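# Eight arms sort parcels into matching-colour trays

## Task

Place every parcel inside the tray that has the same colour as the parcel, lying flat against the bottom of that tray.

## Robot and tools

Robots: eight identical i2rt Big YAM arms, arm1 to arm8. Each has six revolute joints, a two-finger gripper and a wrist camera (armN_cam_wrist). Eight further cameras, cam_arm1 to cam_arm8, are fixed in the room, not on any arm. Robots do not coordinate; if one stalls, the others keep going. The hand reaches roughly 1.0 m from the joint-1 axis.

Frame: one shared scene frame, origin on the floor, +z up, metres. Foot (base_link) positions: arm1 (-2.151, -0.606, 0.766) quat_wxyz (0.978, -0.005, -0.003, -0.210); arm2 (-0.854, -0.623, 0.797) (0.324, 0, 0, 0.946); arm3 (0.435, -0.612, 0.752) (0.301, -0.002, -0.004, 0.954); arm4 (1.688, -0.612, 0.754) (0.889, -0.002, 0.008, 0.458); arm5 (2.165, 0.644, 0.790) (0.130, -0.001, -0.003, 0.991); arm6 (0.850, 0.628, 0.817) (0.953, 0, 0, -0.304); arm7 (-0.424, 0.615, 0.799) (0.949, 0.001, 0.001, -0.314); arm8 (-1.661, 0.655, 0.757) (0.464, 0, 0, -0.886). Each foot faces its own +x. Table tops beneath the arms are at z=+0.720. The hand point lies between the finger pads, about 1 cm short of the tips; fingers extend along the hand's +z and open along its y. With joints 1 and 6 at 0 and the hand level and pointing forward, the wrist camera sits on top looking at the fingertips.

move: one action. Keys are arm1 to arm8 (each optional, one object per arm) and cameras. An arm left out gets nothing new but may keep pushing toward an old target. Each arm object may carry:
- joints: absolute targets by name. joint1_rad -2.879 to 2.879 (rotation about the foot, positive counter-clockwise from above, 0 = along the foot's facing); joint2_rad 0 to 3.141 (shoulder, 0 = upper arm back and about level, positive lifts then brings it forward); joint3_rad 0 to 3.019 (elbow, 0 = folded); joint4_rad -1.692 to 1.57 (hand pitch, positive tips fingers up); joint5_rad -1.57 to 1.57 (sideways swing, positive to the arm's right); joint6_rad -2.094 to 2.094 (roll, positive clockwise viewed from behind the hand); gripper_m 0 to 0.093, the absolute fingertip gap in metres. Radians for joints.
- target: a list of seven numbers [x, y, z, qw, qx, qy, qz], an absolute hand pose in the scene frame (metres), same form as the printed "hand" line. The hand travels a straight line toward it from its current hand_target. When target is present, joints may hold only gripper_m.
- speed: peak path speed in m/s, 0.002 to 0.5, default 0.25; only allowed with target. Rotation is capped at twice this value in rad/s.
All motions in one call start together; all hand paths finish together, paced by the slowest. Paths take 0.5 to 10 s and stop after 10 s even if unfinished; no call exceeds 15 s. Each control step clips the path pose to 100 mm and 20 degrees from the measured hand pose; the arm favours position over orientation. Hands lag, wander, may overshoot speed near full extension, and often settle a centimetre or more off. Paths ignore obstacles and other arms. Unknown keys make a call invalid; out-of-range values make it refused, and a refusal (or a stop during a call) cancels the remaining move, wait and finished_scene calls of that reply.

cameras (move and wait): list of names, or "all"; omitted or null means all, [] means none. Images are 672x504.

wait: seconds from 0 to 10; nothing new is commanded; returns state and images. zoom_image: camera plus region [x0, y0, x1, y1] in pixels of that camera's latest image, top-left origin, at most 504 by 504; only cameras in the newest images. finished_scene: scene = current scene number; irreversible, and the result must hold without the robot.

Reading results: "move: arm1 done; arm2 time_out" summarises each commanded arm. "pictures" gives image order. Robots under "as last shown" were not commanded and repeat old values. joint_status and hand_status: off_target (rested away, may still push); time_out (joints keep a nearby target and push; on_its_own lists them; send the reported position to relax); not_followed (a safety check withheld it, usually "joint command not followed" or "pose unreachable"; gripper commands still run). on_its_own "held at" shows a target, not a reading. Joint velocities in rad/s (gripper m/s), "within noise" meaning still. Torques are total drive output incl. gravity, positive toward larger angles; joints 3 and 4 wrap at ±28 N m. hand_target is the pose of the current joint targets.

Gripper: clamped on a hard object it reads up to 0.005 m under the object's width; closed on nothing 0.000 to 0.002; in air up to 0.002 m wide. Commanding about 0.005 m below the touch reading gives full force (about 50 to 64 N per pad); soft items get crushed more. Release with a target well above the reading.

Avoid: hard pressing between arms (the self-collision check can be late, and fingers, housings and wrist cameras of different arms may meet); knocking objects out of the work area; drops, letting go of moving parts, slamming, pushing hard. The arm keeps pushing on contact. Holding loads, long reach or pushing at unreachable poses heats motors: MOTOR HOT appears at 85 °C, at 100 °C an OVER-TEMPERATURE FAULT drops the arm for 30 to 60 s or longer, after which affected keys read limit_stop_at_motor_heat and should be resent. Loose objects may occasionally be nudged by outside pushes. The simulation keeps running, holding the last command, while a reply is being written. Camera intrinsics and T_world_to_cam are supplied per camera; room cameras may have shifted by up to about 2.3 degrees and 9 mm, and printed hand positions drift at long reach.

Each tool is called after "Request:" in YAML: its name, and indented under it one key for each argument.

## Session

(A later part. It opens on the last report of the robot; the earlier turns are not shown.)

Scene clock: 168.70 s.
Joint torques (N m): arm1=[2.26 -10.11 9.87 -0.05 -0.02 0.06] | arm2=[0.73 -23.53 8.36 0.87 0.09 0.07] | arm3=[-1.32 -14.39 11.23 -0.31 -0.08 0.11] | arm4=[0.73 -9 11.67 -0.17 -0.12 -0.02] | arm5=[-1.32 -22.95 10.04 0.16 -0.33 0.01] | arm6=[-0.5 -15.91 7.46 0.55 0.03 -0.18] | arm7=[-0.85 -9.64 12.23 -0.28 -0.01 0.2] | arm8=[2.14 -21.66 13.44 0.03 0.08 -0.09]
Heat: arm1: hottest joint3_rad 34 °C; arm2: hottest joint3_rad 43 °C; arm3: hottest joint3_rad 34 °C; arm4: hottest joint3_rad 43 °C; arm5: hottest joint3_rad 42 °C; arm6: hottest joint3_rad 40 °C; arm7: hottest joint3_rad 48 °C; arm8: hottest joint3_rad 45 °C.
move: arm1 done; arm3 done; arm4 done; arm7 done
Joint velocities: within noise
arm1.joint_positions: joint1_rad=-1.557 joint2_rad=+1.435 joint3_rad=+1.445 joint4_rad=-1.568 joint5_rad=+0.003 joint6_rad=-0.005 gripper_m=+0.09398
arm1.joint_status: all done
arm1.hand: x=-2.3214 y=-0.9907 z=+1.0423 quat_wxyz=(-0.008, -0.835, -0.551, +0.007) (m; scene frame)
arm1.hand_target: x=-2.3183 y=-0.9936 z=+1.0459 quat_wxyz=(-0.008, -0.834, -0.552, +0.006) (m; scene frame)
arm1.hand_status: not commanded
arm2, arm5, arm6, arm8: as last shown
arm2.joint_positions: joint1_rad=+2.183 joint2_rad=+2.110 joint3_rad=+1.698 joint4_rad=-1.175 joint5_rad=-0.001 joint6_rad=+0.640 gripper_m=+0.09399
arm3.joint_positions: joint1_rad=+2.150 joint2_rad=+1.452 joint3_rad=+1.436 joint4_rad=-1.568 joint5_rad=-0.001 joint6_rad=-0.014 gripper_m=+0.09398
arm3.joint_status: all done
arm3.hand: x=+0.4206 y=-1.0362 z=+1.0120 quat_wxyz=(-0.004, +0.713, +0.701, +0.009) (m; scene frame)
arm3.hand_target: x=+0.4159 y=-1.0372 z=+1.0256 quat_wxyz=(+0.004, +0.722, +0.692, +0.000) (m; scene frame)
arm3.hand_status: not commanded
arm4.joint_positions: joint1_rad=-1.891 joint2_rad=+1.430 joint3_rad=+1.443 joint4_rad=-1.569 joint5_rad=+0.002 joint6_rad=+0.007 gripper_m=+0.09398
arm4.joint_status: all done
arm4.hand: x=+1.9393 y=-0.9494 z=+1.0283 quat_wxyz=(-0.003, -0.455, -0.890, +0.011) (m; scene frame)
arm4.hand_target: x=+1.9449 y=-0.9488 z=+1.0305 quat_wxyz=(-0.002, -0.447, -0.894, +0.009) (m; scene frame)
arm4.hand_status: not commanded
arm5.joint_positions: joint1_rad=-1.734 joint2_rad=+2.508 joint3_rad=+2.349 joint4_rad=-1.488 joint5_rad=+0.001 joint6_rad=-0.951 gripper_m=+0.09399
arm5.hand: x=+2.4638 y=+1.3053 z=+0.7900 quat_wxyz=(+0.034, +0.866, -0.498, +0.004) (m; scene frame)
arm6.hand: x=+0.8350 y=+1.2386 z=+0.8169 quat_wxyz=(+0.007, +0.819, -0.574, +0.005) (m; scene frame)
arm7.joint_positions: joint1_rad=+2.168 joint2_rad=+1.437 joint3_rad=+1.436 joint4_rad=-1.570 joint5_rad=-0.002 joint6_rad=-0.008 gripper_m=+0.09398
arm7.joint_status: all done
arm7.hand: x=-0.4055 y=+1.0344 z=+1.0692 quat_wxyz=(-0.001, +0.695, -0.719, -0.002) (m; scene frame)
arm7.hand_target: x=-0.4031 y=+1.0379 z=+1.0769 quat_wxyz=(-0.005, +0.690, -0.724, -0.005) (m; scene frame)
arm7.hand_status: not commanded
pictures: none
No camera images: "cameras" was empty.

Request:
move:
  arm2: {"target":[-0.881,-1.248,0.737,0,0.906,0.424,0],"speed":0.15}
  arm5: {"target":[2.476,1.321,0.737,0,0.863,-0.505,0],"speed":0.15}
  arm6: {"target":[0.834,1.242,0.737,0,0.8215,-0.570,0],"speed":0.15}
  arm8: {"target":[-2.036,1.197,0.737,0,0.686,-0.728,0],"speed":0.15}
  arm1: {"target":[-2.416,-1.225,1.0,0,0.834,0.552,0]}
  arm3: {"target":[0.406,-1.28,1.0,0,0.676,0.737,0]}
  arm4: {"target":[2.114,-1.182,1.0,0,0.438,0.899,0]}
  arm7: {"target":[-0.392,1.30,1.0,0,0.71,-0.704,0]}
  cameras: ["arm1_cam_wrist","arm3_cam_wrist","arm4_cam_wrist","arm7_cam_wrist","arm5_cam_wrist","arm8_cam_wrist"]

Request:
move:
  arm2: {"joints":{"gripper_m":0.053}}
  arm5: {"joints":{"gripper_m":0.053}}
  arm6: {"joints":{"gripper_m":0.053}}
  arm8: {"joints":{"gripper_m":0.053}}
  cameras: ["arm2_cam_wrist","arm5_cam_wrist","arm6_cam_wrist","arm8_cam_wrist"]

Scene clock: 187.73 s.
Joint torques (N m): arm1=[2.43 -19.25 12.52 -0.06 0.2 0.08] | arm2=[0.73 -22.53 7.08 0.94 0.1 0.07] | arm3=[-1.2 -22.83 14.27 -0.24 0.01 -0.21] | arm4=[-0.38 -17.85 14.67 0.03 -0.16 -0.03] | arm5=[-0.97 -20.01 6.63 0.83 -0.28 0.01] | arm6=[-0.44 -14.86 6.9 0.59 0.03 -0.17] | arm7=[-0.38 -17.67 15.45 -0.32 0.03 0] | arm8=[1.73 -20.31 8.96 0.24 0.06 -0.1]
Heat: arm1: hottest joint3_rad 36 °C; arm2: hottest joint3_rad 40 °C; arm3: hottest joint3_rad 34 °C; arm4: hottest joint3_rad 44 °C; arm5: hottest joint3_rad 44 °C; arm6: hottest joint3_rad 39 °C; arm7: hottest joint3_rad 49 °C; arm8: hottest joint3_rad 43 °C.
move: arm1 off_target; arm2 off_target; arm3 off_target; arm4 off_target; arm5 off_target; arm6 done; arm7 off_target; arm8 off_target
Joint velocities: within noise
arm1.joint_positions: joint1_rad=-1.557 joint2_rad=+2.131 joint3_rad=+2.260 joint4_rad=-1.673 joint5_rad=+0.004 joint6_rad=-0.005 gripper_m=+0.09398
arm1.joint_status: not commanded
arm1.hand: x=-2.4183 y=-1.2143 z=+0.9903 quat_wxyz=(-0.011, -0.835, -0.551, +0.014) (m; scene frame)
arm1.hand_target: x=-2.4156 y=-1.2242 z=+0.9995 quat_wxyz=(-0.016, -0.833, -0.552, +0.024) (m; scene frame)
arm1.hand_status: off_target (0.015 m and 2.1 deg from the pose sent, 0.256 m and 1.2 deg at the start; a joint's target at an end of its range on 30 of 66 steps)
arm2.joint_positions: joint1_rad=+2.183 joint2_rad=+2.196 joint3_rad=+1.646 joint4_rad=-1.011 joint5_rad=-0.001 joint6_rad=+0.640 gripper_m=+0.09399
arm2.joint_status: not commanded
arm2.hand: x=-0.8847 y=-1.2487 z=+0.7489 quat_wxyz=(+0.004, +0.904, +0.427, -0.002) (m; scene frame)
arm2.hand_target: x=-0.8810 y=-1.2478 z=+0.7371 quat_wxyz=(+0.000, +0.906, +0.424, +0.000) (m; scene frame)
arm2.hand_status: off_target (0.012 m and 0.6 deg from the pose sent, 0.082 m and 1.1 deg at the start)
arm3.joint_positions: joint1_rad=+2.150 joint2_rad=+2.094 joint3_rad=+2.235 joint4_rad=-1.672 joint5_rad=+0.002 joint6_rad=-0.109 gripper_m=+0.09398
arm3.joint_status: not commanded
arm3.hand: x=+0.4130 y=-1.2706 z=+0.9804 quat_wxyz=(+0.013, +0.679, +0.734, -0.012) (m; scene frame)
arm3.hand_target: x=+0.4060 y=-1.2785 z=+0.9994 quat_wxyz=(+0.024, +0.676, +0.736, -0.028) (m; scene frame)
arm3.hand_status: off_target (0.023 m and 2.0 deg from the pose sent, 0.245 m and 6.0 deg at the start; a joint's target at an end of its range on 33 of 66 steps)
arm4.joint_positions: joint1_rad=-1.891 joint2_rad=+2.205 joint3_rad=+2.445 joint4_rad=-1.684 joint5_rad=-0.013 joint6_rad=-0.020 gripper_m=+0.09398
arm4.joint_status: not commanded
arm4.hand: x=+2.1073 y=-1.1754 z=+0.9967 quat_wxyz=(-0.057, -0.442, -0.895, +0.030) (m; scene frame)
arm4.hand_target: x=+2.1133 y=-1.1813 z=+0.9993 quat_wxyz=(-0.064, -0.437, -0.897, +0.033) (m; scene frame)
arm4.hand_status: off_target (0.010 m and 7.4 deg from the pose sent, 0.292 m and 2.6 deg at the start; a joint's target at an end of its range on 35 of 66 steps)
arm5.joint_positions: joint1_rad=-1.734 joint2_rad=+2.541 joint3_rad=+2.313 joint4_rad=-1.342 joint5_rad=+0.001 joint6_rad=-0.951 gripper_m=+0.09399
arm5.joint_status: not commanded
arm5.hand: x=+2.4718 y=+1.3230 z=+0.7519 quat_wxyz=(-0.004, +0.867, -0.499, +0.000) (m; scene frame)
arm5.hand_target: x=+2.4758 y=+1.3207 z=+0.7372 quat_wxyz=(+0.000, +0.863, -0.505, +0.000) (m; scene frame)
arm5.hand_status: off_target (0.016 m and 1.0 deg from the pose sent, 0.057 m and 4.0 deg at the start)
arm6.joint_positions: joint1_rad=+2.215 joint2_rad=+2.207 joint3_rad=+1.588 joint4_rad=-0.954 joint5_rad=+0.000 joint6_rad=-0.321 gripper_m=+0.09398
arm6.joint_status: not commanded
arm6.hand: x=+0.8349 y=+1.2400 z=+0.7441 quat_wxyz=(+0.001, +0.819, -0.574, +0.001) (m; scene frame)
arm6.hand_target: x=+0.8341 y=+1.2418 z=+0.7370 quat_wxyz=(+0.000, +0.822, -0.570, +0.000) (m; scene frame)
arm6.hand_status: done (0.007 m and 0.6 deg from the pose sent, 0.080 m and 1.2 deg at the start)
arm7.joint_positions: joint1_rad=+2.168 joint2_rad=+2.204 joint3_rad=+2.304 joint4_rad=-1.696 joint5_rad=-0.002 joint6_rad=-0.044 gripper_m=+0.09398
arm7.joint_status: not commanded
arm7.hand: x=-0.3948 y=+1.2882 z=+0.9891 quat_wxyz=(+0.009, +0.707, -0.707, +0.007) (m; scene frame)
arm7.hand_target: x=-0.3921 y=+1.2990 z=+0.9998 quat_wxyz=(-0.004, +0.710, -0.704, -0.003) (m; scene frame)
arm7.hand_status: off_target (0.016 m and 1.4 deg from the pose sent, 0.275 m and 2.5 deg at the start; a joint's target at an end of its range on 19 of 66 steps)
arm8.joint_positions: joint1_rad=-1.929 joint2_rad=+2.224 joint3_rad=+1.818 joint4_rad=-1.154 joint5_rad=-0.003 joint6_rad=+0.673 gripper_m=+0.09398
arm8.joint_status: not commanded
arm8.hand: x=-2.0367 y=+1.1970 z=+0.7503 quat_wxyz=(-0.001, -0.683, +0.730, +0.005) (m; scene frame)
arm8.hand_target: x=-2.0358 y=+1.1967 z=+0.7371 quat_wxyz=(+0.000, -0.686, +0.728, +0.000) (m; scene frame)
arm8.hand_status: off_target (0.013 m and 0.7 deg from the pose sent, 0.069 m and 3.2 deg at the start)
pictures: arm1_cam_wrist, arm3_cam_wrist, arm4_cam_wrist, arm5_cam_wrist, arm7_cam_wrist, arm8_cam_wrist
camera_calibration:
arm1_cam_wrist: T_world_to_cam=[[-0.913103, 0.407649, -0.00807232, -1.70415], [0.3378, 0.767437, 0.544915, 1.21392], [0.228329, 0.494836, -0.838453, 2.10995], [0, 0, 0, 1]] pos_world=[-2.44789, -1.28099, 1.09385]
arm3_cam_wrist: T_world_to_cam=[[-0.997284, -0.0730525, 0.00932622, 0.308786], [-0.0556764, 0.830775, 0.553817, 0.541446], [-0.0482057, 0.551793, -0.832587, 1.66124], [0, 0, 0, 1]] pos_world=[0.418174, -1.34393, 1.08039]
arm4_cam_wrist: T_world_to_cam=[[-0.786574, -0.617233, 0.0180482, 0.911462], [-0.537469, 0.698732, 0.472124, 1.48807], [-0.304021, 0.36166, -0.881347, 2.06908], [0, 0, 0, 1]] pos_world=[2.14577, -1.22548, 1.10457]
arm5_cam_wrist: T_world_to_cam=[[0.869907, 0.49305, 0.0127762, -2.81108], [0.399461, -0.719505, 0.568106, -0.455046], [0.289297, -0.489096, -0.822857, 0.674838], [0, 0, 0, 1]] pos_world=[2.43192, 1.38865, 0.849724]
arm7_cam_wrist: T_world_to_cam=[[0.999806, 0.0169463, 0.0100659, 0.359707], [0.00777672, -0.808412, 0.588565, 0.468631], [0.0181114, -0.588373, -0.808387, 1.68595], [0, 0, 0, 1]] pos_world=[-0.393817, 1.36472, 1.08346]
arm8_cam_wrist: T_world_to_cam=[[0.997185, -0.0725499, -0.0189477, 2.13304], [-0.0476721, -0.808453, 0.586627, 0.434759], [-0.057878, -0.584072, -0.809636, 1.30928], [0, 0, 0, 1]] pos_world=[-2.03053, 1.27095, 0.845412]

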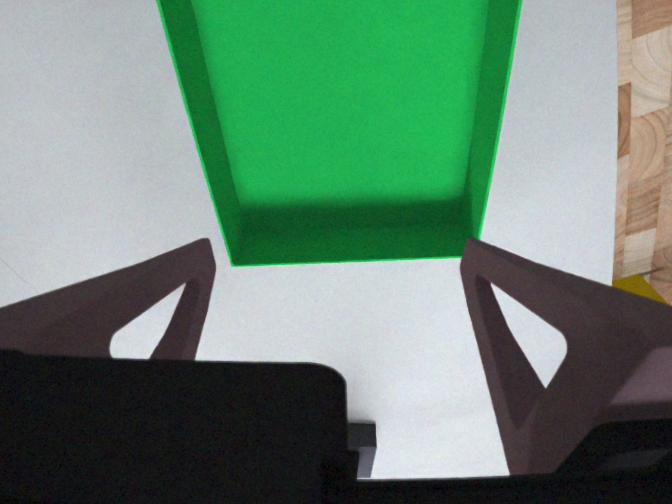

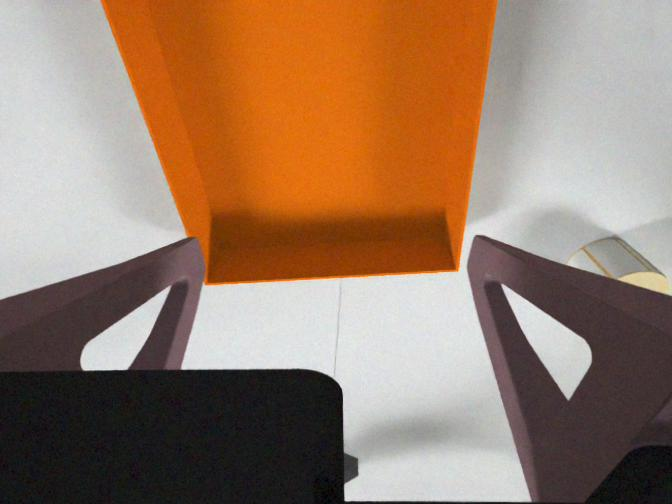

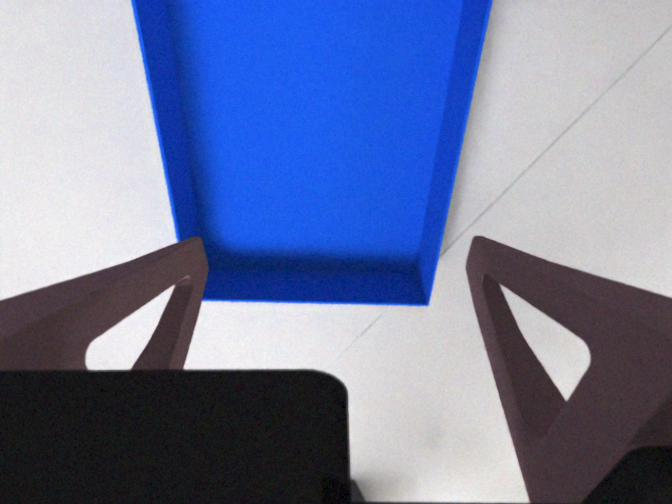

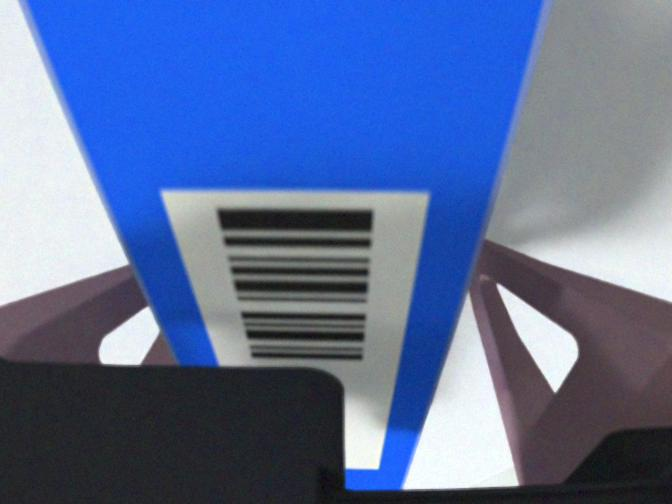

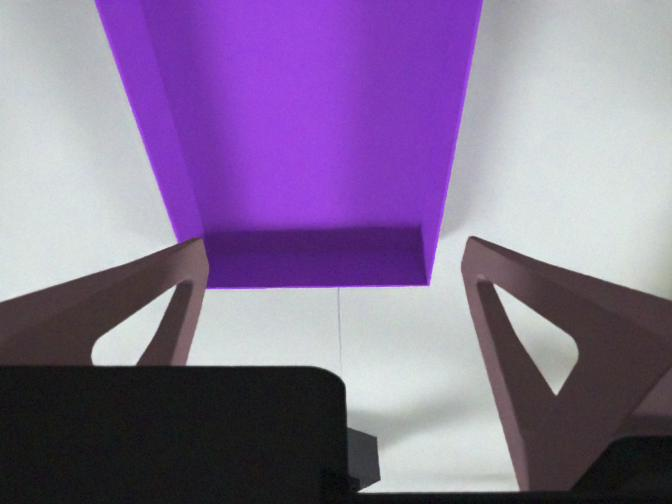

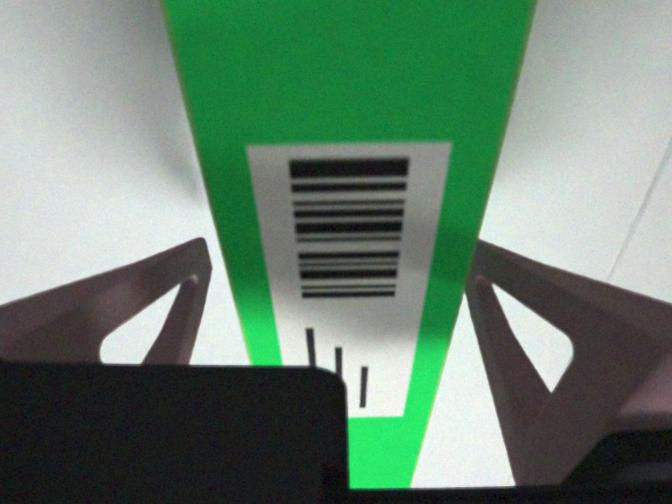

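Scene clock: 188.40 s.
Joint torques (N m): arm1=[1.9 -19.55 12.57 -0.09 0.17 0.07] | arm2=[0.73 -22.53 7.08 0.91 0.1 0.07] | arm3=[-1.32 -22.89 14.26 -0.18 0.02 -0.22] | arm4=[-0.38 -17.85 14.67 0.03 -0.16 -0.03] | arm5=[-1.2 -20.13 6.56 0.85 -0.27 0.06] | arm6=[-0.5 -14.92 6.91 0.59 0.02 -0.16] | arm7=[-0.62 -17.67 15.41 -0.29 0.02 0.02] | arm8=[1.9 -20.54 8.96 0.28 0.05 -0.09]
Heat: arm1: hottest joint3_rad 37 °C; arm2: hottest joint3_rad 40 °C; arm3: hottest joint3_rad 34 °C; arm4: hottest joint3_rad 44 °C; arm5: hottest joint3_rad 44 °C; arm6: hottest joint3_rad 39 °C; arm7: hottest joint3_rad 49 °C; arm8: hottest joint3_rad 43 °C.
move: arm2 off_target; arm5 off_target; arm6 off_target; arm8 off_target
Joint velocities: within noise
arm1, arm3, arm4, arm7: as last shown
arm1.hand_target: x=-2.4155 y=-1.2242 z=+0.9995 quat_wxyz=(-0.016, -0.833, -0.552, +0.024) (m; scene frame)
arm2.joint_positions: joint1_rad=+2.183 joint2_rad=+2.196 joint3_rad=+1.646 joint4_rad=-1.011 joint5_rad=-0.001 joint6_rad=+0.640 gripper_m=+0.05868
arm2.joint_status: gripper_m off_target (ended at +0.05870, target +0.05300)
arm2.hand: x=-0.8847 y=-1.2487 z=+0.7489 quat_wxyz=(+0.004, +0.904, +0.427, -0.002) (m; scene frame)
arm2.hand_target: x=-0.8810 y=-1.2477 z=+0.7371 quat_wxyz=(+0.000, +0.906, +0.424, +0.000) (m; scene frame)
arm2.hand_status: not commanded
arm3.joint_positions: joint1_rad=+2.150 joint2_rad=+2.094 joint3_rad=+2.235 joint4_rad=-1.672 joint5_rad=+0.002 joint6_rad=-0.110 gripper_m=+0.09398
arm5.joint_positions: joint1_rad=-1.734 joint2_rad=+2.541 joint3_rad=+2.313 joint4_rad=-1.341 joint5_rad=+0.000 joint6_rad=-0.951 gripper_m=+0.05845
arm5.joint_status: gripper_m off_target (ended at +0.05848, target +0.05300)
arm5.hand: x=+2.4719 y=+1.3233 z=+0.7517 quat_wxyz=(-0.004, +0.867, -0.499, +0.000) (m; scene frame)
arm5.hand_target: x=+2.4758 y=+1.3207 z=+0.7372 quat_wxyz=(+0.000, +0.863, -0.505, +0.000) (m; scene frame)
arm5.hand_status: not commanded
arm6.joint_positions: joint1_rad=+2.215 joint2_rad=+2.207 joint3_rad=+1.588 joint4_rad=-0.953 joint5_rad=+0.000 joint6_rad=-0.322 gripper_m=+0.05954
arm6.joint_status: gripper_m off_target (ended at +0.05957, target +0.05300)
arm6.hand: x=+0.8349 y=+1.2401 z=+0.7441 quat_wxyz=(+0.001, +0.819, -0.574, +0.001) (m; scene frame)
arm6.hand_target: x=+0.8341 y=+1.2419 z=+0.7370 quat_wxyz=(+0.000, +0.822, -0.570, +0.000) (m; scene frame)
arm6.hand_status: not commanded
arm8.joint_positions: joint1_rad=-1.929 joint2_rad=+2.224 joint3_rad=+1.818 joint4_rad=-1.154 joint5_rad=-0.002 joint6_rad=+0.673 gripper_m=+0.05994
arm8.joint_status: gripper_m off_target (ended at +0.05997, target +0.05300)
arm8.hand: x=-2.0367 y=+1.1970 z=+0.7503 quat_wxyz=(-0.001, -0.683, +0.730, +0.005) (m; scene frame)
arm8.hand_target: x=-2.0358 y=+1.1967 z=+0.7371 quat_wxyz=(+0.000, -0.686, +0.728, +0.000) (m; scene frame)
arm8.hand_status: not commanded
pictures: arm2_cam_wrist, arm5_cam_wrist, arm6_cam_wrist, arm8_cam_wrist
camera_calibration:
arm2_cam_wrist: T_world_to_cam=[[-0.768884, 0.639357, 0.00630038, 0.112241], [0.524328, 0.624851, 0.578482, 0.815362], [0.36592, 0.448089, -0.815671, 1.61468], [0, 0, 0, 1]] pos_world=[-0.932059, -1.30476, 0.844663]
arm5_cam_wrist: T_world_to_cam=[[0.869904, 0.493038, 0.0134749, -2.81179], [0.399394, -0.720185, 0.567291, -0.453017], [0.2894, -0.488107, -0.823407, 0.673595], [0, 0, 0, 1]] pos_world=[2.43198, 1.38885, 0.849524]
arm6_cam_wrist: T_world_to_cam=[[0.937647, 0.347541, 0.00582441, -1.21962], [0.28078, -0.767195, 0.576693, 0.293728], [0.204893, -0.539099, -0.81694, 1.22965], [0, 0, 0, 1]] pos_world=[0.809156, 1.31212, 0.842263]
arm8_cam_wrist: T_world_to_cam=[[0.997218, -0.072169, -0.0186487, 2.13237], [-0.0475519, -0.8086, 0.586434, 0.435358], [-0.0574017, -0.583915, -0.809783, 1.31019], [0, 0, 0, 1]] pos_world=[-2.03053, 1.27097, 0.84543]

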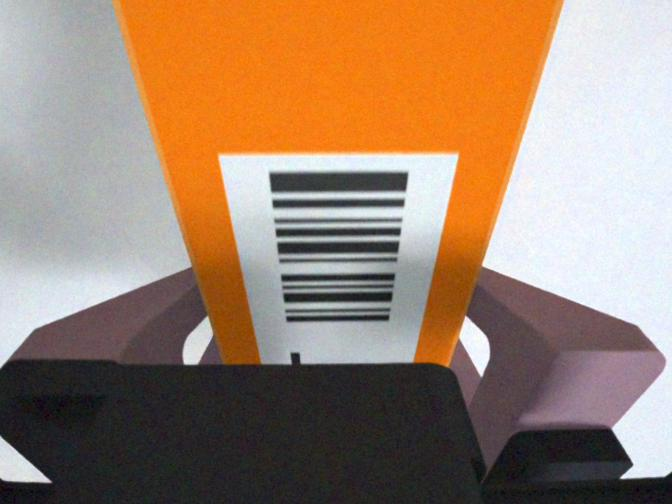

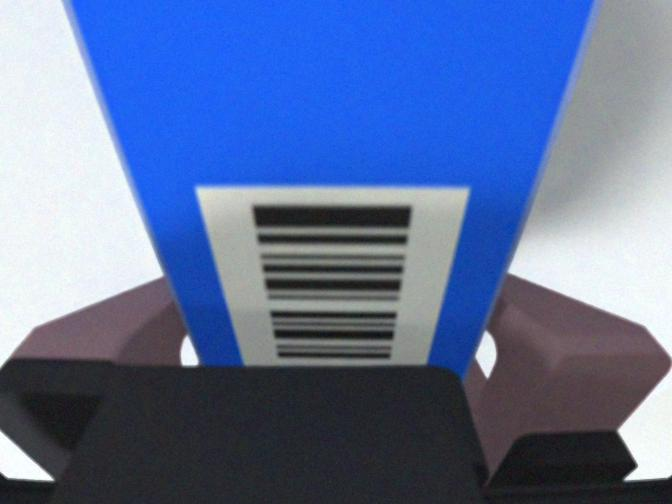

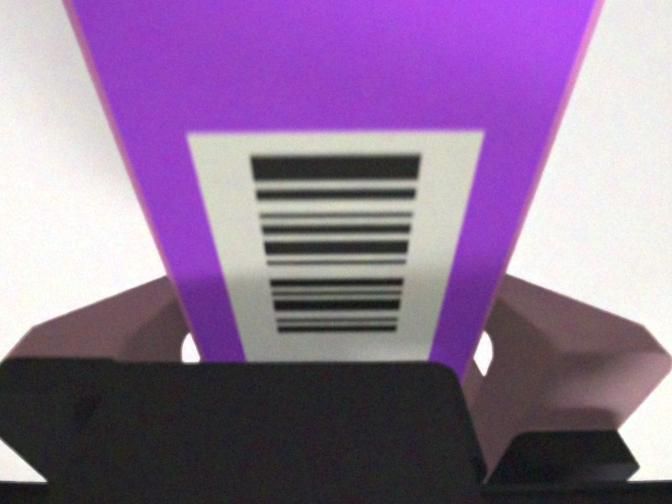

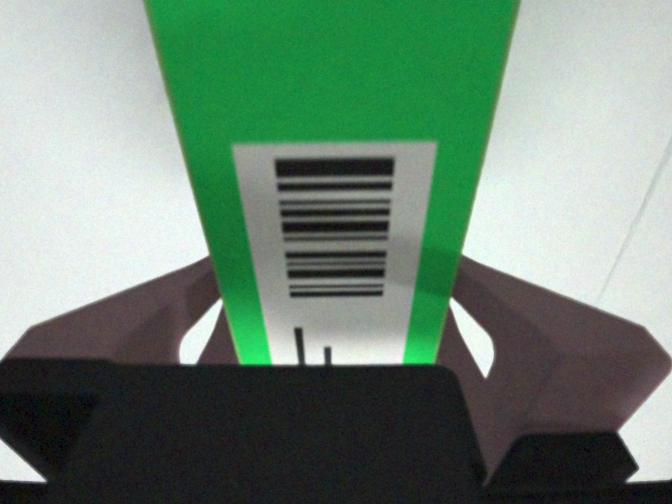

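Request:
move:
  arm2: {"target":[-0.881,-1.22,0.92,0,0.906,0.424,0]}
  arm5: {"target":[2.455,1.29,0.93,0,0.863,-0.505,0]}
  arm6: {"target":[0.834,1.22,0.92,0,0.8215,-0.570,0]}
  arm8: {"target":[-2.02,1.17,0.92,0,0.686,-0.728,0]}
  arm1: {"target":[-2.319,-0.993,1.05,0,0.834,0.552,0]}
  arm3: {"target":[0.416,-1.037,1.05,0,0.722,0.692,0]}
  arm4: {"target":[1.943,-0.949,1.05,0,0.447,0.894,0]}
  arm7: {"target":[-0.404,1.037,1.06,0,0.69,-0.724,0]}
  cameras: []

Request:
move:
  arm2: {"target":[-0.878,-1.042,1.09,0,0.729,0.685,0]}
  arm5: {"target":[2.334,1.03,1.09,0,0.548,-0.836,0]}
  arm6: {"target":[0.841,1.05,1.09,0,0.713,-0.701,0]}
  arm8: {"target":[-1.902,1.004,1.09,0,0.885,-0.466,0]}
  arm1: {"joints":{"joint1_rad":1.438}}
  arm3: {"joints":{"joint1_rad":0.199}}
  arm4: {"joints":{"joint1_rad":0.16}}
  arm7: {"joints":{"joint1_rad":-1.047}}
  cameras: []

Request:
move:
  arm2: {"joints":{"joint1_rad":-2.054}}
  arm5: {"joints":{"joint1_rad":1.567}}
  arm6: {"joints":{"joint1_rad":-1.157}}
  arm8: {"joints":{"joint1_rad":0.433}}
  cameras: ["cam_arm2","cam_arm3","cam_arm5"]

Scene clock: 228.83 s.
Joint torques (N m): arm1=[1.67 -9.93 8.03 -0.01 0.18 0.04] | arm2=[0.5 -22.3 11.34 0.13 0.09 0.05] | arm3=[-1.08 -15.03 9.28 -0.28 0.03 0.13] | arm4=[-0.26 -9.93 9.62 -0.17 -0.13 0.11] | arm5=[-0.85 -21.71 10.39 -0.23 -0.28 0.04] | arm6=[-0.38 -16.5 11.75 -0.27 0.04 -0.16] | arm7=[-0.38 -10.52 9.06 0.17 0.02 0.2] | arm8=[2.02 -21.01 14.37 -0.68 0.03 -0.06]
Heat: arm1: hottest joint3_rad 44 °C; arm2: hottest joint3_rad 38 °C; arm3: hottest joint2_rad 37 °C; arm4: hottest joint3_rad 54 °C; arm5: hottest joint3_rad 40 °C; arm6: hottest joint2_rad 37 °C; arm7: hottest joint3_rad 56 °C; arm8: hottest joint2_rad 43 °C.
move: arm1 done; arm2 off_target; arm3 done; arm4 done; arm5 off_target; arm6 off_target; arm7 done; arm8 off_target
Joint velocities: within noise
arm1.joint_positions: joint1_rad=-1.557 joint2_rad=+1.444 joint3_rad=+1.493 joint4_rad=-1.599 joint5_rad=+0.004 joint6_rad=-0.005 gripper_m=+0.09398
arm1.joint_status: not commanded
arm1.hand: x=-2.3239 y=-0.9953 z=+1.0572 quat_wxyz=(-0.009, -0.835, -0.551, +0.012) (m; scene frame)
arm1.hand_target: x=-2.3191 y=-0.9930 z=+1.0502 quat_wxyz=(+0.000, -0.834, -0.552, +0.000) (m; scene frame)
arm1.hand_status: done (0.009 m and 1.7 deg from the pose sent, 0.250 m and 2.1 deg at the start)
arm2.joint_positions: joint1_rad=+2.183 joint2_rad=+1.953 joint3_rad=+1.673 joint4_rad=-1.327 joint5_rad=-0.001 joint6_rad=+0.640 gripper_m=+0.05868
arm2.joint_status: not commanded
arm2.hand: x=-0.8826 y=-1.2066 z=+0.9022 quat_wxyz=(-0.016, +0.904, +0.427, +0.009) (m; scene frame)
arm2.hand_target: x=-0.8809 y=-1.2193 z=+0.9201 quat_wxyz=(+0.000, +0.906, +0.424, +0.000) (m; scene frame)
arm2.hand_status: off_target (0.022 m and 2.1 deg from the pose sent, 0.174 m and 0.6 deg at the start)
arm3.joint_positions: joint1_rad=+2.150 joint2_rad=+1.462 joint3_rad=+1.528 joint4_rad=-1.636 joint5_rad=+0.002 joint6_rad=-0.012 gripper_m=+0.09398
arm3.joint_status: not commanded
arm3.hand: x=+0.4197 y=-1.0427 z=+1.0427 quat_wxyz=(-0.001, +0.714, +0.700, +0.003) (m; scene frame)
arm3.hand_target: x=+0.4161 y=-1.0371 z=+1.0498 quat_wxyz=(+0.000, +0.722, +0.692, +0.000) (m; scene frame)
arm3.hand_status: done (0.010 m and 1.4 deg from the pose sent, 0.244 m and 7.2 deg at the start)
arm4.joint_positions: joint1_rad=-1.891 joint2_rad=+1.447 joint3_rad=+1.527 joint4_rad=-1.633 joint5_rad=-0.014 joint6_rad=-0.020 gripper_m=+0.09398
arm4.joint_status: not commanded
arm4.hand: x=+1.9454 y=-0.9526 z=+1.0532 quat_wxyz=(-0.008, -0.444, -0.896, +0.005) (m; scene frame)
arm4.hand_target: x=+1.9430 y=-0.9491 z=+1.0500 quat_wxyz=(+0.000, -0.447, -0.894, +0.000) (m; scene frame)
arm4.hand_status: done (0.005 m and 1.2 deg from the pose sent, 0.285 m and 7.4 deg at the start)
arm5.joint_positions: joint1_rad=-1.734 joint2_rad=+2.334 joint3_rad=+2.301 joint4_rad=-1.608 joint5_rad=+0.000 joint6_rad=-0.944 gripper_m=+0.05845
arm5.joint_status: not commanded
arm5.hand: x=+2.4515 y=+1.2788 z=+0.8951 quat_wxyz=(+0.031, +0.865, -0.501, +0.003) (m; scene frame)
arm5.hand_target: x=+2.4543 y=+1.2885 z=+0.9300 quat_wxyz=(+0.000, +0.863, -0.505, +0.000) (m; scene frame)
arm5.hand_status: off_target (0.037 m and 3.6 deg from the pose sent, 0.182 m and 1.0 deg at the start)
arm6.joint_positions: joint1_rad=+2.215 joint2_rad=+1.976 joint3_rad=+1.607 joint4_rad=-1.272 joint5_rad=+0.000 joint6_rad=-0.322 gripper_m=+0.05954
arm6.joint_status: not commanded
arm6.hand: x=+0.8360 y=+1.2007 z=+0.8861 quat_wxyz=(+0.028, +0.818, -0.574, +0.021) (m; scene frame)
arm6.hand_target: x=+0.8341 y=+1.2184 z=+0.9201 quat_wxyz=(+0.000, +0.822, -0.570, +0.000) (m; scene frame)
arm6.hand_status: off_target (0.039 m and 4.0 deg from the pose sent, 0.177 m and 0.6 deg at the start)
arm7.joint_positions: joint1_rad=+2.168 joint2_rad=+1.448 joint3_rad=+1.436 joint4_rad=-1.550 joint5_rad=-0.002 joint6_rad=-0.007 gripper_m=+0.09398
arm7.joint_status: not commanded
arm7.hand: x=-0.4052 y=+1.0406 z=+1.0645 quat_wxyz=(-0.003, +0.694, -0.720, -0.005) (m; scene frame)
arm7.hand_target: x=-0.4041 y=+1.0371 z=+1.0601 quat_wxyz=(+0.000, +0.690, -0.724, +0.000) (m; scene frame)
arm7.hand_status: done (0.006 m and 1.0 deg from the pose sent, 0.261 m and 3.1 deg at the start)
arm8.joint_positions: joint1_rad=-1.929 joint2_rad=+2.026 joint3_rad=+1.872 joint4_rad=-1.469 joint5_rad=-0.001 joint6_rad=+0.673 gripper_m=+0.05994
arm8.joint_status: not commanded
arm8.hand: x=-2.0107 y=+1.1600 z=+0.8933 quat_wxyz=(-0.005, -0.683, +0.730, -0.026) (m; scene frame)
arm8.hand_target: x=-2.0193 y=+1.1689 z=+0.9200 quat_wxyz=(+0.000, -0.686, +0.728, +0.000) (m; scene frame)
arm8.hand_status: off_target (0.030 m and 3.1 deg from the pose sent, 0.173 m and 0.7 deg at the start)
pictures: none
No camera images: "cameras" was empty.

Scene clock: 232.00 s.
Joint torques (N m): arm1=[0.32 -10.34 7.95 -0.13 0.15 0.07] | arm2=[-0.38 -13.8 8.34 0.2 0.04 -0.19] | arm3=[0.26 -14.97 9.26 -0.29 -0.15 0.1] | arm4=[-0.91 -10.11 9.59 -0.18 -0.02 0.11] | arm5=[0.21 -10.58 7.39 -0.12 -0.03 0.04] | arm6=[-0.79 -10.34 8.8 -0.17 0.05 0] | arm7=[0.09 -10.34 9.03 0.13 -0.14 0.19] | arm8=[2.08 -11.4 9.62 -0.47 -0.03 -0.11]
Heat: arm1: hottest joint3_rad 43 °C; arm2: hottest joint3_rad 38 °C; arm3: hottest joint2_rad 37 °C; arm4: hottest joint3_rad 53 °C; arm5: hottest joint3_rad 40 °C; arm6: hottest joint2_rad 37 °C; arm7: hottest joint3_rad 55 °C; arm8: hottest joint2_rad 42 °C.
move: arm1 done; arm2 done; arm3 done; arm4 done; arm5 done; arm6 off_target; arm7 done; arm8 off_target
Joint velocities: within noise
arm1.joint_positions: joint1_rad=+1.447 joint2_rad=+1.444 joint3_rad=+1.493 joint4_rad=-1.599 joint5_rad=+0.005 joint6_rad=-0.005 gripper_m=+0.09401
arm1.joint_status: all done
arm1.hand: x=-1.9282 y=-0.2384 z=+1.0507 quat_wxyz=(-0.009, +0.492, -0.871, +0.002) (m; scene frame)
arm1.hand_target: x=-1.9269 y=-0.2442 z=+1.0438 quat_wxyz=(+0.003, +0.485, -0.874, +0.010) (m; scene frame)
arm1.hand_status: not commanded
arm2.joint_positions: joint1_rad=+2.183 joint2_rad=+1.438 joint3_rad=+1.499 joint4_rad=-1.623 joint5_rad=-0.001 joint6_rad=+0.020 gripper_m=+0.05868
arm2.joint_status: not commanded
arm2.hand: x=-0.8747 y=-1.0451 z=+1.0895 quat_wxyz=(+0.003, +0.731, +0.683, -0.003) (m; scene frame)
arm2.hand_target: x=-0.8779 y=-1.0420 z=+1.0900 quat_wxyz=(+0.000, +0.729, +0.685, +0.000) (m; scene frame)
arm2.hand_status: done (0.005 m and 0.6 deg from the pose sent, 0.250 m and 35.9 deg at the start)
arm3.joint_positions: joint1_rad=+0.188 joint2_rad=+1.462 joint3_rad=+1.528 joint4_rad=-1.636 joint5_rad=+0.007 joint6_rad=-0.009 gripper_m=+0.09400
arm3.joint_status: all done
arm3.hand: x=+0.0427 y=-0.4358 z=+1.0441 quat_wxyz=(-0.007, +0.979, -0.205, +0.003) (m; scene frame)
arm3.hand_target: x=+0.0456 y=-0.4427 z=+1.0512 quat_wxyz=(-0.007, +0.978, -0.206, +0.000) (m; scene frame)
arm3.hand_status: not commanded
arm4.joint_positions: joint1_rad=+0.171 joint2_rad=+1.447 joint3_rad=+1.527 joint4_rad=-1.633 joint5_rad=-0.017 joint6_rad=-0.019 gripper_m=+0.09400
arm4.joint_status: all done
arm4.hand: x=+1.8742 y=-0.2220 z=+1.0469 quat_wxyz=(+0.005, +0.540, -0.841, -0.011) (m; scene frame)
arm4.hand_target: x=+1.8767 y=-0.2280 z=+1.0437 quat_wxyz=(+0.012, +0.533, -0.846, -0.005) (m; scene frame)
arm4.hand_status: not commanded
arm5.joint_positions: joint1_rad=-1.732 joint2_rad=+1.458 joint3_rad=+1.519 joint4_rad=-1.639 joint5_rad=-0.003 joint6_rad=-0.013 gripper_m=+0.05846
arm5.joint_status: not commanded
arm5.hand: x=+2.3381 y=+1.0311 z=+1.0856 quat_wxyz=(+0.000, +0.549, -0.836, -0.001) (m; scene frame)
arm5.hand_target: x=+2.3341 y=+1.0299 z=+1.0899 quat_wxyz=(+0.000, +0.548, -0.836, +0.000) (m; scene frame)
arm5.hand_status: done (0.006 m and 0.1 deg from the pose sent, 0.337 m and 53.4 deg at the start)
arm6.joint_positions: joint1_rad=+2.215 joint2_rad=+1.460 joint3_rad=+1.444 joint4_rad=-1.572 joint5_rad=+0.000 joint6_rad=-0.003 gripper_m=+0.05954
arm6.joint_status: not commanded
arm6.hand: x=+0.8398 y=+1.0534 z=+1.0796 quat_wxyz=(+0.006, +0.717, -0.697, +0.006) (m; scene frame)
arm6.hand_target: x=+0.8410 y=+1.0499 z=+1.0897 quat_wxyz=(+0.000, +0.713, -0.701, +0.000) (m; scene frame)
arm6.hand_status: off_target (0.011 m and 1.2 deg from the pose sent, 0.253 m and 19.4 deg at the start)
arm7.joint_positions: joint1_rad=-1.052 joint2_rad=+1.448 joint3_rad=+1.436 joint4_rad=-1.550 joint5_rad=+0.002 joint6_rad=-0.004 gripper_m=+0.09402
arm7.joint_status: all done
arm7.hand: x=-0.4757 y=+0.1905 z=+1.0623 quat_wxyz=(-0.001, -0.747, -0.665, +0.003) (m; scene frame)
arm7.hand_target: x=-0.4731 y=+0.1937 z=+1.0579 quat_wxyz=(+0.002, -0.748, -0.664, -0.001) (m; scene frame)
arm7.hand_status: not commanded
arm8.joint_positions: joint1_rad=-1.929 joint2_rad=+1.427 joint3_rad=+1.591 joint4_rad=-1.671 joint5_rad=-0.001 joint6_rad=+0.013 gripper_m=+0.05993
arm8.joint_status: not commanded
arm8.hand: x=-1.9042 y=+1.0068 z=+1.0889 quat_wxyz=(+0.014, -0.882, +0.469, +0.028) (m; scene frame)
arm8.hand_target: x=-1.9020 y=+1.0040 z=+1.0893 quat_wxyz=(+0.013, -0.884, +0.466, +0.024) (m; scene frame)
arm8.hand_status: off_target (0.004 m and 3.6 deg from the pose sent, 0.274 m and 38.4 deg at the start; a joint's target at an end of its range on 46 of 95 steps)
pictures: none
No camera images: "cameras" was empty.

Scene clock: 235.77 s.
Joint torques (N m): arm1=[0.62 -9.88 8.02 -0.05 0.17 0.06] | arm2=[0.62 -13.8 8.34 0.21 -0.08 -0.18] | arm3=[0.32 -15.03 9.24 -0.27 -0.15 0.1] | arm4=[-0.91 -10.17 9.59 -0.2 -0.02 0.11] | arm5=[-0.44 -10.11 7.13 -0.24 -0.08 0.04] | arm6=[-0.03 -10.34 8.83 -0.17 0 -0.03] | arm7=[0.09 -10.52 9.06 0.1 -0.12 0.19] | arm8=[1.73 -11.46 9.62 -0.39 0 -0.06]
Heat: arm1: hottest joint3_rad 42 °C; arm2: hottest joint3_rad 39 °C; arm3: hottest joint2_rad 36 °C; arm4: hottest joint3_rad 52 °C; arm5: hottest joint3_rad 40 °C; arm6: hottest joint2_rad 37 °C; arm7: hottest joint3_rad 55 °C; arm8: hottest joint2_rad 42 °C.
move: arm2 done; arm5 done; arm6 done; arm8 done
Joint velocities: within noise
arm1, arm3, arm4, arm7: as last shown
arm2.joint_positions: joint1_rad=-2.057 joint2_rad=+1.438 joint3_rad=+1.499 joint4_rad=-1.623 joint5_rad=+0.002 joint6_rad=+0.018 gripper_m=+0.05868
arm2.joint_status: all done
arm2.hand: x=-0.4688 y=-0.4501 z=+1.0901 quat_wxyz=(-0.005, +0.202, -0.979, -0.001) (m; scene frame)
arm2.hand_target: x=-0.4721 y=-0.4499 z=+1.0905 quat_wxyz=(+0.000, +0.209, -0.978, -0.001) (m; scene frame)
arm2.hand_status: not commanded
arm5.joint_positions: joint1_rad=+1.569 joint2_rad=+1.458 joint3_rad=+1.519 joint4_rad=-1.639 joint5_rad=-0.002 joint6_rad=-0.012 gripper_m=+0.05845
arm5.joint_status: all done
arm5.hand: x=+2.0527 y=+0.2309 z=+1.0796 quat_wxyz=(-0.002, +0.790, +0.613, +0.007) (m; scene frame)
arm5.hand_target: x=+2.0526 y=+0.2336 z=+1.0839 quat_wxyz=(-0.003, +0.793, +0.609, +0.007) (m; scene frame)
arm5.hand_status: not commanded
arm6.joint_positions: joint1_rad=-1.164 joint2_rad=+1.460 joint3_rad=+1.444 joint4_rad=-1.572 joint5_rad=+0.001 joint6_rad=+0.000 gripper_m=+0.05960
arm6.joint_status: all done
arm6.hand: x=+0.7606 y=+0.2126 z=+1.0796 quat_wxyz=(+0.006, -0.778, -0.629, -0.006) (m; scene frame)
arm6.hand_target: x=+0.7646 y=+0.2154 z=+1.0897 quat_wxyz=(+0.000, -0.777, -0.629, +0.000) (m; scene frame)
arm6.hand_status: not commanded
arm8.joint_positions: joint1_rad=+0.435 joint2_rad=+1.427 joint3_rad=+1.591 joint4_rad=-1.671 joint5_rad=-0.002 joint6_rad=+0.010 gripper_m=+0.05989
arm8.joint_status: all done
arm8.hand: x=-1.7338 y=+0.2345 z=+1.0896 quat_wxyz=(-0.021, -0.768, -0.640, +0.024) (m; scene frame)
arm8.hand_target: x=-1.7345 y=+0.2384 z=+1.0901 quat_wxyz=(-0.018, -0.767, -0.641, +0.022) (m; scene frame)
arm8.hand_status: not commanded
pictures: cam_arm2, cam_arm3, cam_arm5

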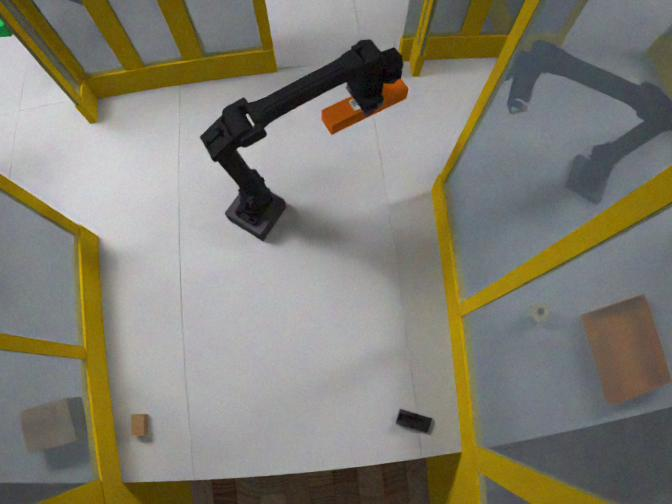

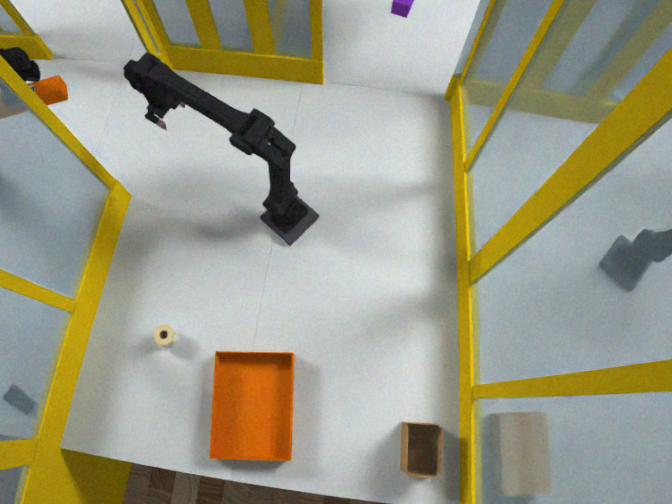

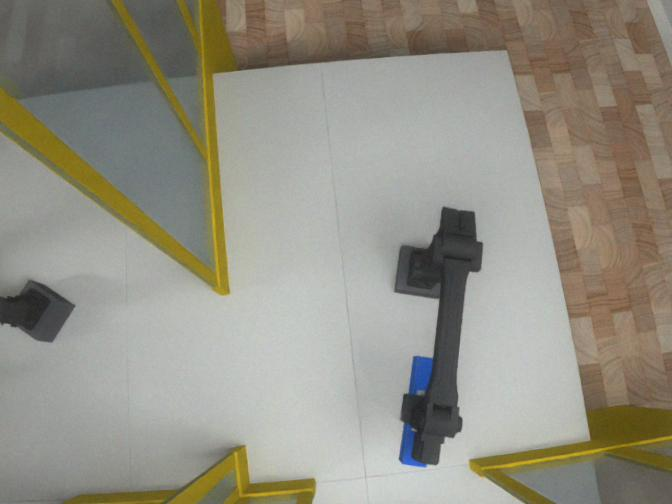

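Request:
move:
  arm2: {"target":[-0.205,-0.337,0.9,0,0,1,0],"speed":0.25}
  arm5: {"target":[1.987,-0.01,0.9,0,0.824,0.566,0],"speed":0.25}
  arm6: {"target":[0.717,-0.01,0.9,0,0.809,0.588,0],"speed":0.25}
  arm8: {"target":[-1.778,-0.01,0.9,0,0.819,0.574,0],"speed":0.25}
  cameras: ["cam_arm3","cam_arm5"]

Request:
move:
  arm2: {"target":[-0.207,-0.337,0.738,0,0,1,0],"speed":0.13}
  arm5: {"target":[1.987,-0.006,0.738,0,0.824,0.566,0],"speed":0.13}
  arm6: {"target":[0.717,-0.006,0.738,0,0.809,0.588,0],"speed":0.13}
  arm8: {"target":[-1.778,-0.006,0.738,0,0.819,0.574,0],"speed":0.13}
  cameras: ["cam_arm3","arm5_cam_wrist","arm6_cam_wrist","arm8_cam_wrist"]

Scene clock: 294.30 s.
Joint torques (N m): arm1=[0.67 -10.4 8.05 -0.08 0.17 0.08] | arm2=[-0.38 -25.76 12.16 0.03 0.05 0.05] | arm3=[0.15 -14.97 9.25 -0.27 -0.16 0.11] | arm4=[-0.91 -10.17 9.61 -0.2 -0.01 0.11] | arm5=[-0.44 -19.55 10.22 -0.2 -0.04 0.04] | arm6=[-0.21 -15.68 12.44 -0.13 0.01 0] | arm7=[0.15 -10.46 9.03 0.12 -0.13 0.18] | arm8=[1.32 -21.36 14.8 -0.65 -0.02 0.03]
Heat: arm1: hottest joint3_rad 37 °C; arm2: hottest joint3_rad 40 °C; arm3: hottest joint2_rad 34 °C; arm4: hottest joint3_rad 45 °C; arm5: hottest joint3_rad 40 °C; arm6: hottest joint3_rad 36 °C; arm7: hottest joint3_rad 49 °C; arm8: hottest joint3_rad 38 °C.
move: arm2 off_target; arm5 off_target; arm6 off_target; arm8 off_target
Joint velocities: within noise
arm1, arm3, arm4, arm7: as last shown
arm2.joint_positions: joint1_rad=-2.057 joint2_rad=+2.292 joint3_rad=+2.216 joint4_rad=-1.517 joint5_rad=+0.001 joint6_rad=+0.402 gripper_m=+0.05868
arm2.joint_status: not commanded
arm2.hand: x=-0.2171 y=-0.3366 z=+0.8927 quat_wxyz=(+0.010, +0.011, -1.000, +0.004) (m; scene frame)
arm2.hand_target: x=-0.2055 y=-0.3373 z=+0.9000 quat_wxyz=(-0.001, +0.000, -1.000, +0.000) (m; scene frame)
arm2.hand_status: off_target (0.014 m and 1.7 deg from the pose sent, 0.344 m and 23.3 deg at the start)
arm5.joint_positions: joint1_rad=+1.569 joint2_rad=+2.185 joint3_rad=+2.020 joint4_rad=-1.442 joint5_rad=+0.000 joint6_rad=+0.093 gripper_m=+0.05845
arm5.joint_status: not commanded
arm5.hand: x=+1.9914 y=+0.0032 z=+0.8780 quat_wxyz=(-0.013, +0.821, +0.570, +0.017) (m; scene frame)
arm5.hand_target: x=+1.9874 y=-0.0090 z=+0.9001 quat_wxyz=(+0.000, +0.824, +0.566, +0.000) (m; scene frame)
arm5.hand_status: off_target (0.026 m and 2.6 deg from the pose sent, 0.308 m and 6.7 deg at the start)
arm6.joint_positions: joint1_rad=-1.164 joint2_rad=+2.117 joint3_rad=+1.839 joint4_rad=-1.332 joint5_rad=+0.000 joint6_rad=+0.099 gripper_m=+0.05960
arm6.joint_status: not commanded
arm6.hand: x=+0.7169 y=+0.0083 z=+0.8855 quat_wxyz=(+0.013, -0.808, -0.589, -0.014) (m; scene frame)
arm6.hand_target: x=+0.7172 y=-0.0090 z=+0.9003 quat_wxyz=(+0.000, -0.809, -0.588, +0.000) (m; scene frame)
arm6.hand_status: off_target (0.023 m and 2.3 deg from the pose sent, 0.289 m and 5.9 deg at the start)
arm8.joint_positions: joint1_rad=+0.435 joint2_rad=+2.165 joint3_rad=+2.081 joint4_rad=-1.520 joint5_rad=-0.002 joint6_rad=+0.167 gripper_m=+0.05989
arm8.joint_status: not commanded
arm8.hand: x=-1.7739 y=+0.0024 z=+0.8865 quat_wxyz=(+0.011, -0.816, -0.578, -0.012) (m; scene frame)
arm8.hand_target: x=-1.7779 y=-0.0092 z=+0.9001 quat_wxyz=(+0.000, -0.819, -0.574, +0.000) (m; scene frame)
arm8.hand_status: off_target (0.019 m and 1.9 deg from the pose sent, 0.313 m and 10.2 deg at the start)
pictures: cam_arm3, cam_arm5

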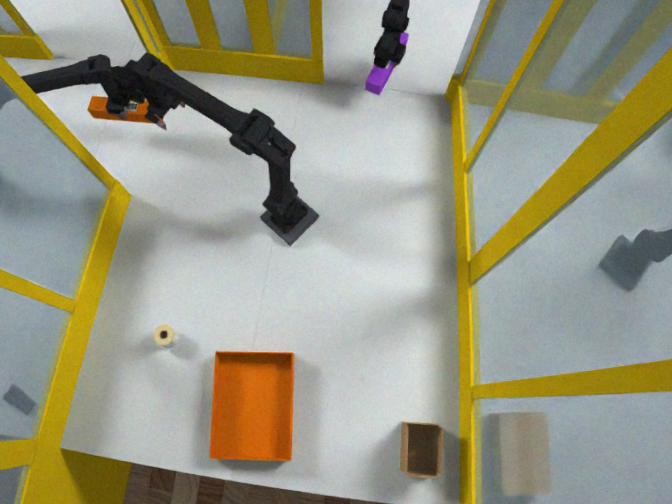

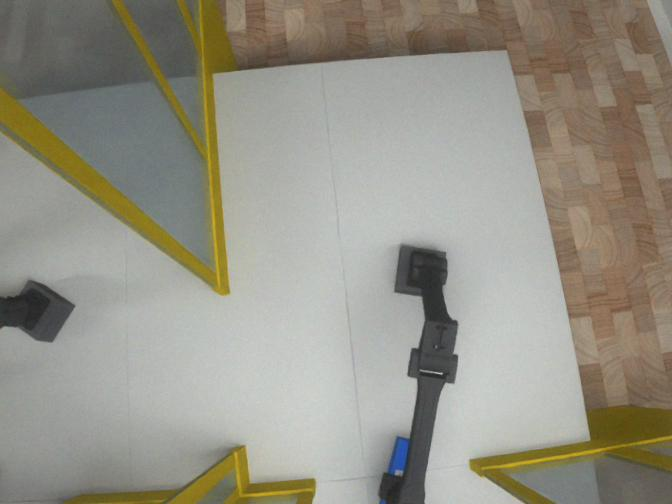

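Scene clock: 296.27 s.
Joint torques (N m): arm1=[0.56 -9.99 7.92 -0.05 0.17 0.05] | arm2=[-0.32 -25.82 8.16 0.87 0.03 0.07] | arm3=[0.38 -14.97 9.22 -0.29 -0.16 0.11] | arm4=[-0.91 -10.11 9.59 -0.18 -0.01 0.11] | arm5=[-1.08 -17.85 6.04 0.8 -0.08 0.03] | arm6=[-0.26 -15.85 7.53 0.58 0.12 -0.01] | arm7=[0.09 -10.46 9.05 0.12 -0.13 0.19] | arm8=[1.67 -21.01 9.36 0.21 -0.02 0.03]
Heat: arm1: hottest joint3_rad 37 °C; arm2: hottest joint3_rad 40 °C; arm3: hottest joint2_rad 34 °C; arm4: hottest joint3_rad 45 °C; arm5: hottest joint3_rad 40 °C; arm6: hottest joint3_rad 36 °C; arm7: hottest joint3_rad 49 °C; arm8: hottest joint3_rad 38 °C.
move: arm2 off_target; arm5 off_target; arm6 done; arm8 off_target
Joint velocities: within noise
arm1, arm3, arm4, arm7: as last shown
arm2.joint_positions: joint1_rad=-2.057 joint2_rad=+2.405 joint3_rad=+2.044 joint4_rad=-1.202 joint5_rad=+0.001 joint6_rad=+0.404 gripper_m=+0.05868
arm2.joint_status: not commanded
arm2.hand: x=-0.2092 y=-0.3329 z=+0.7511 quat_wxyz=(-0.004, +0.010, -1.000, -0.001) (m; scene frame)
arm2.hand_target: x=-0.2072 y=-0.3371 z=+0.7381 quat_wxyz=(+0.000, +0.000, -1.000, +0.000) (m; scene frame)
arm2.hand_status: off_target (0.014 m and 1.2 deg from the pose sent, 0.155 m and 1.7 deg at the start)
arm5.joint_positions: joint1_rad=+1.568 joint2_rad=+2.297 joint3_rad=+1.866 joint4_rad=-1.131 joint5_rad=+0.000 joint6_rad=+0.093 gripper_m=+0.05845
arm5.joint_status: not commanded
arm5.hand: x=+1.9890 y=-0.0053 z=+0.7485 quat_wxyz=(+0.001, +0.821, +0.570, +0.000) (m; scene frame)
arm5.hand_target: x=+1.9871 y=-0.0057 z=+0.7380 quat_wxyz=(+0.000, +0.824, +0.566, +0.000) (m; scene frame)
arm5.hand_status: off_target (0.011 m and 0.6 deg from the pose sent, 0.140 m and 2.6 deg at the start)
arm6.joint_positions: joint1_rad=-1.164 joint2_rad=+2.281 joint3_rad=+1.732 joint4_rad=-1.026 joint5_rad=-0.002 joint6_rad=+0.099 gripper_m=+0.05960
arm6.joint_status: not commanded
arm6.hand: x=+0.7151 y=-0.0024 z=+0.7450 quat_wxyz=(+0.001, -0.808, -0.589, -0.002) (m; scene frame)
arm6.hand_target: x=+0.7170 y=-0.0058 z=+0.7380 quat_wxyz=(+0.000, -0.809, -0.588, +0.000) (m; scene frame)
arm6.hand_status: done (0.008 m and 0.3 deg from the pose sent, 0.148 m and 2.3 deg at the start)
arm8.joint_positions: joint1_rad=+0.435 joint2_rad=+2.259 joint3_rad=+1.879 joint4_rad=-1.183 joint5_rad=-0.001 joint6_rad=+0.167 gripper_m=+0.05989
arm8.joint_status: not commanded
arm8.hand: x=-1.7755 y=-0.0063 z=+0.7503 quat_wxyz=(-0.003, -0.816, -0.578, +0.002) (m; scene frame)
arm8.hand_target: x=-1.7779 y=-0.0058 z=+0.7381 quat_wxyz=(+0.000, -0.819, -0.574, +0.000) (m; scene frame)
arm8.hand_status: off_target (0.013 m and 0.8 deg from the pose sent, 0.149 m and 1.9 deg at the start)
pictures: arm5_cam_wrist, arm6_cam_wrist, arm8_cam_wrist, cam_arm3
camera_calibration:
arm5_cam_wrist: T_world_to_cam=[[-0.933049, 0.359729, 0.00383875, 1.85599], [0.297583, 0.765774, 0.570117, -1.00698], [0.202148, 0.53309, -0.821554, 0.339797], [0, 0, 0, 1]] pos_world=[1.9627, -0.0776819, 0.846131]
arm6_cam_wrist: T_world_to_cam=[[-0.954223, 0.299053, 0.00511503, 0.677768], [0.246683, 0.777219, 0.578859, -0.599974], [0.169134, 0.553623, -0.815411, 0.612167], [0, 0, 0, 1]] pos_world=[0.691207, -0.0752867, 0.843002]
arm8_cam_wrist: T_world_to_cam=[[-0.941463, 0.336857, -0.0132016, -1.65851], [0.266042, 0.766458, 0.584606, 0.0428226], [0.207047, 0.546872, -0.81121, 1.10021], [0, 0, 0, 1]] pos_world=[-1.80062, -0.0758144, 0.845572]

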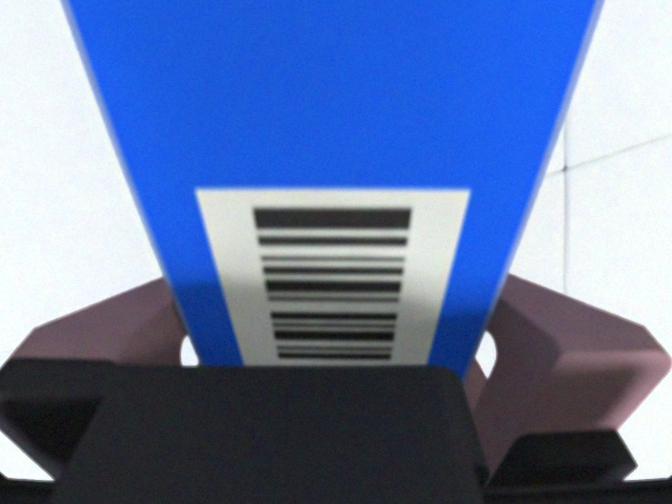

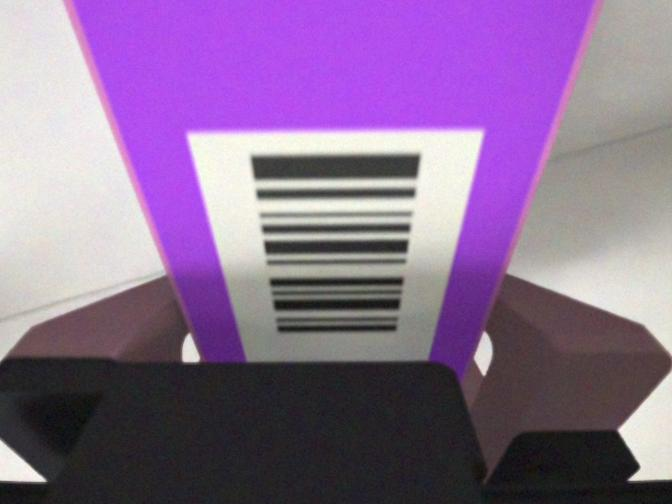

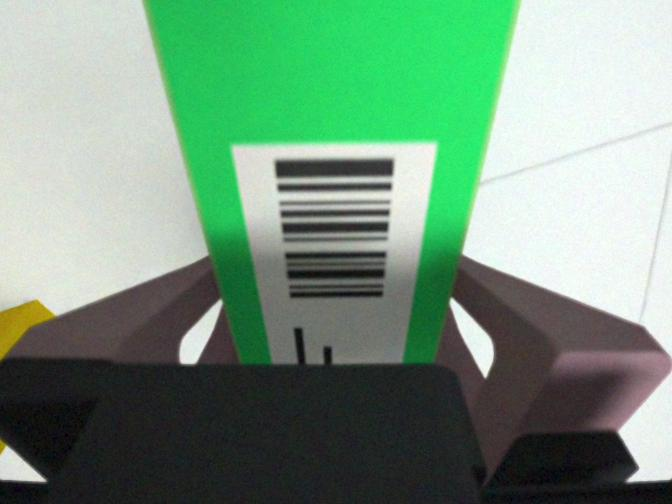

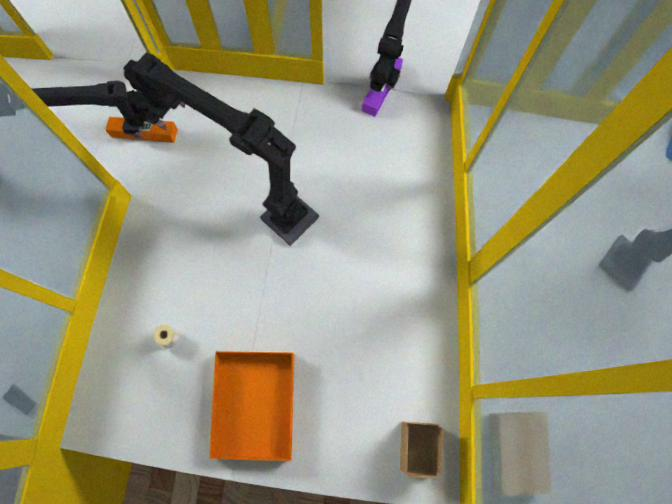

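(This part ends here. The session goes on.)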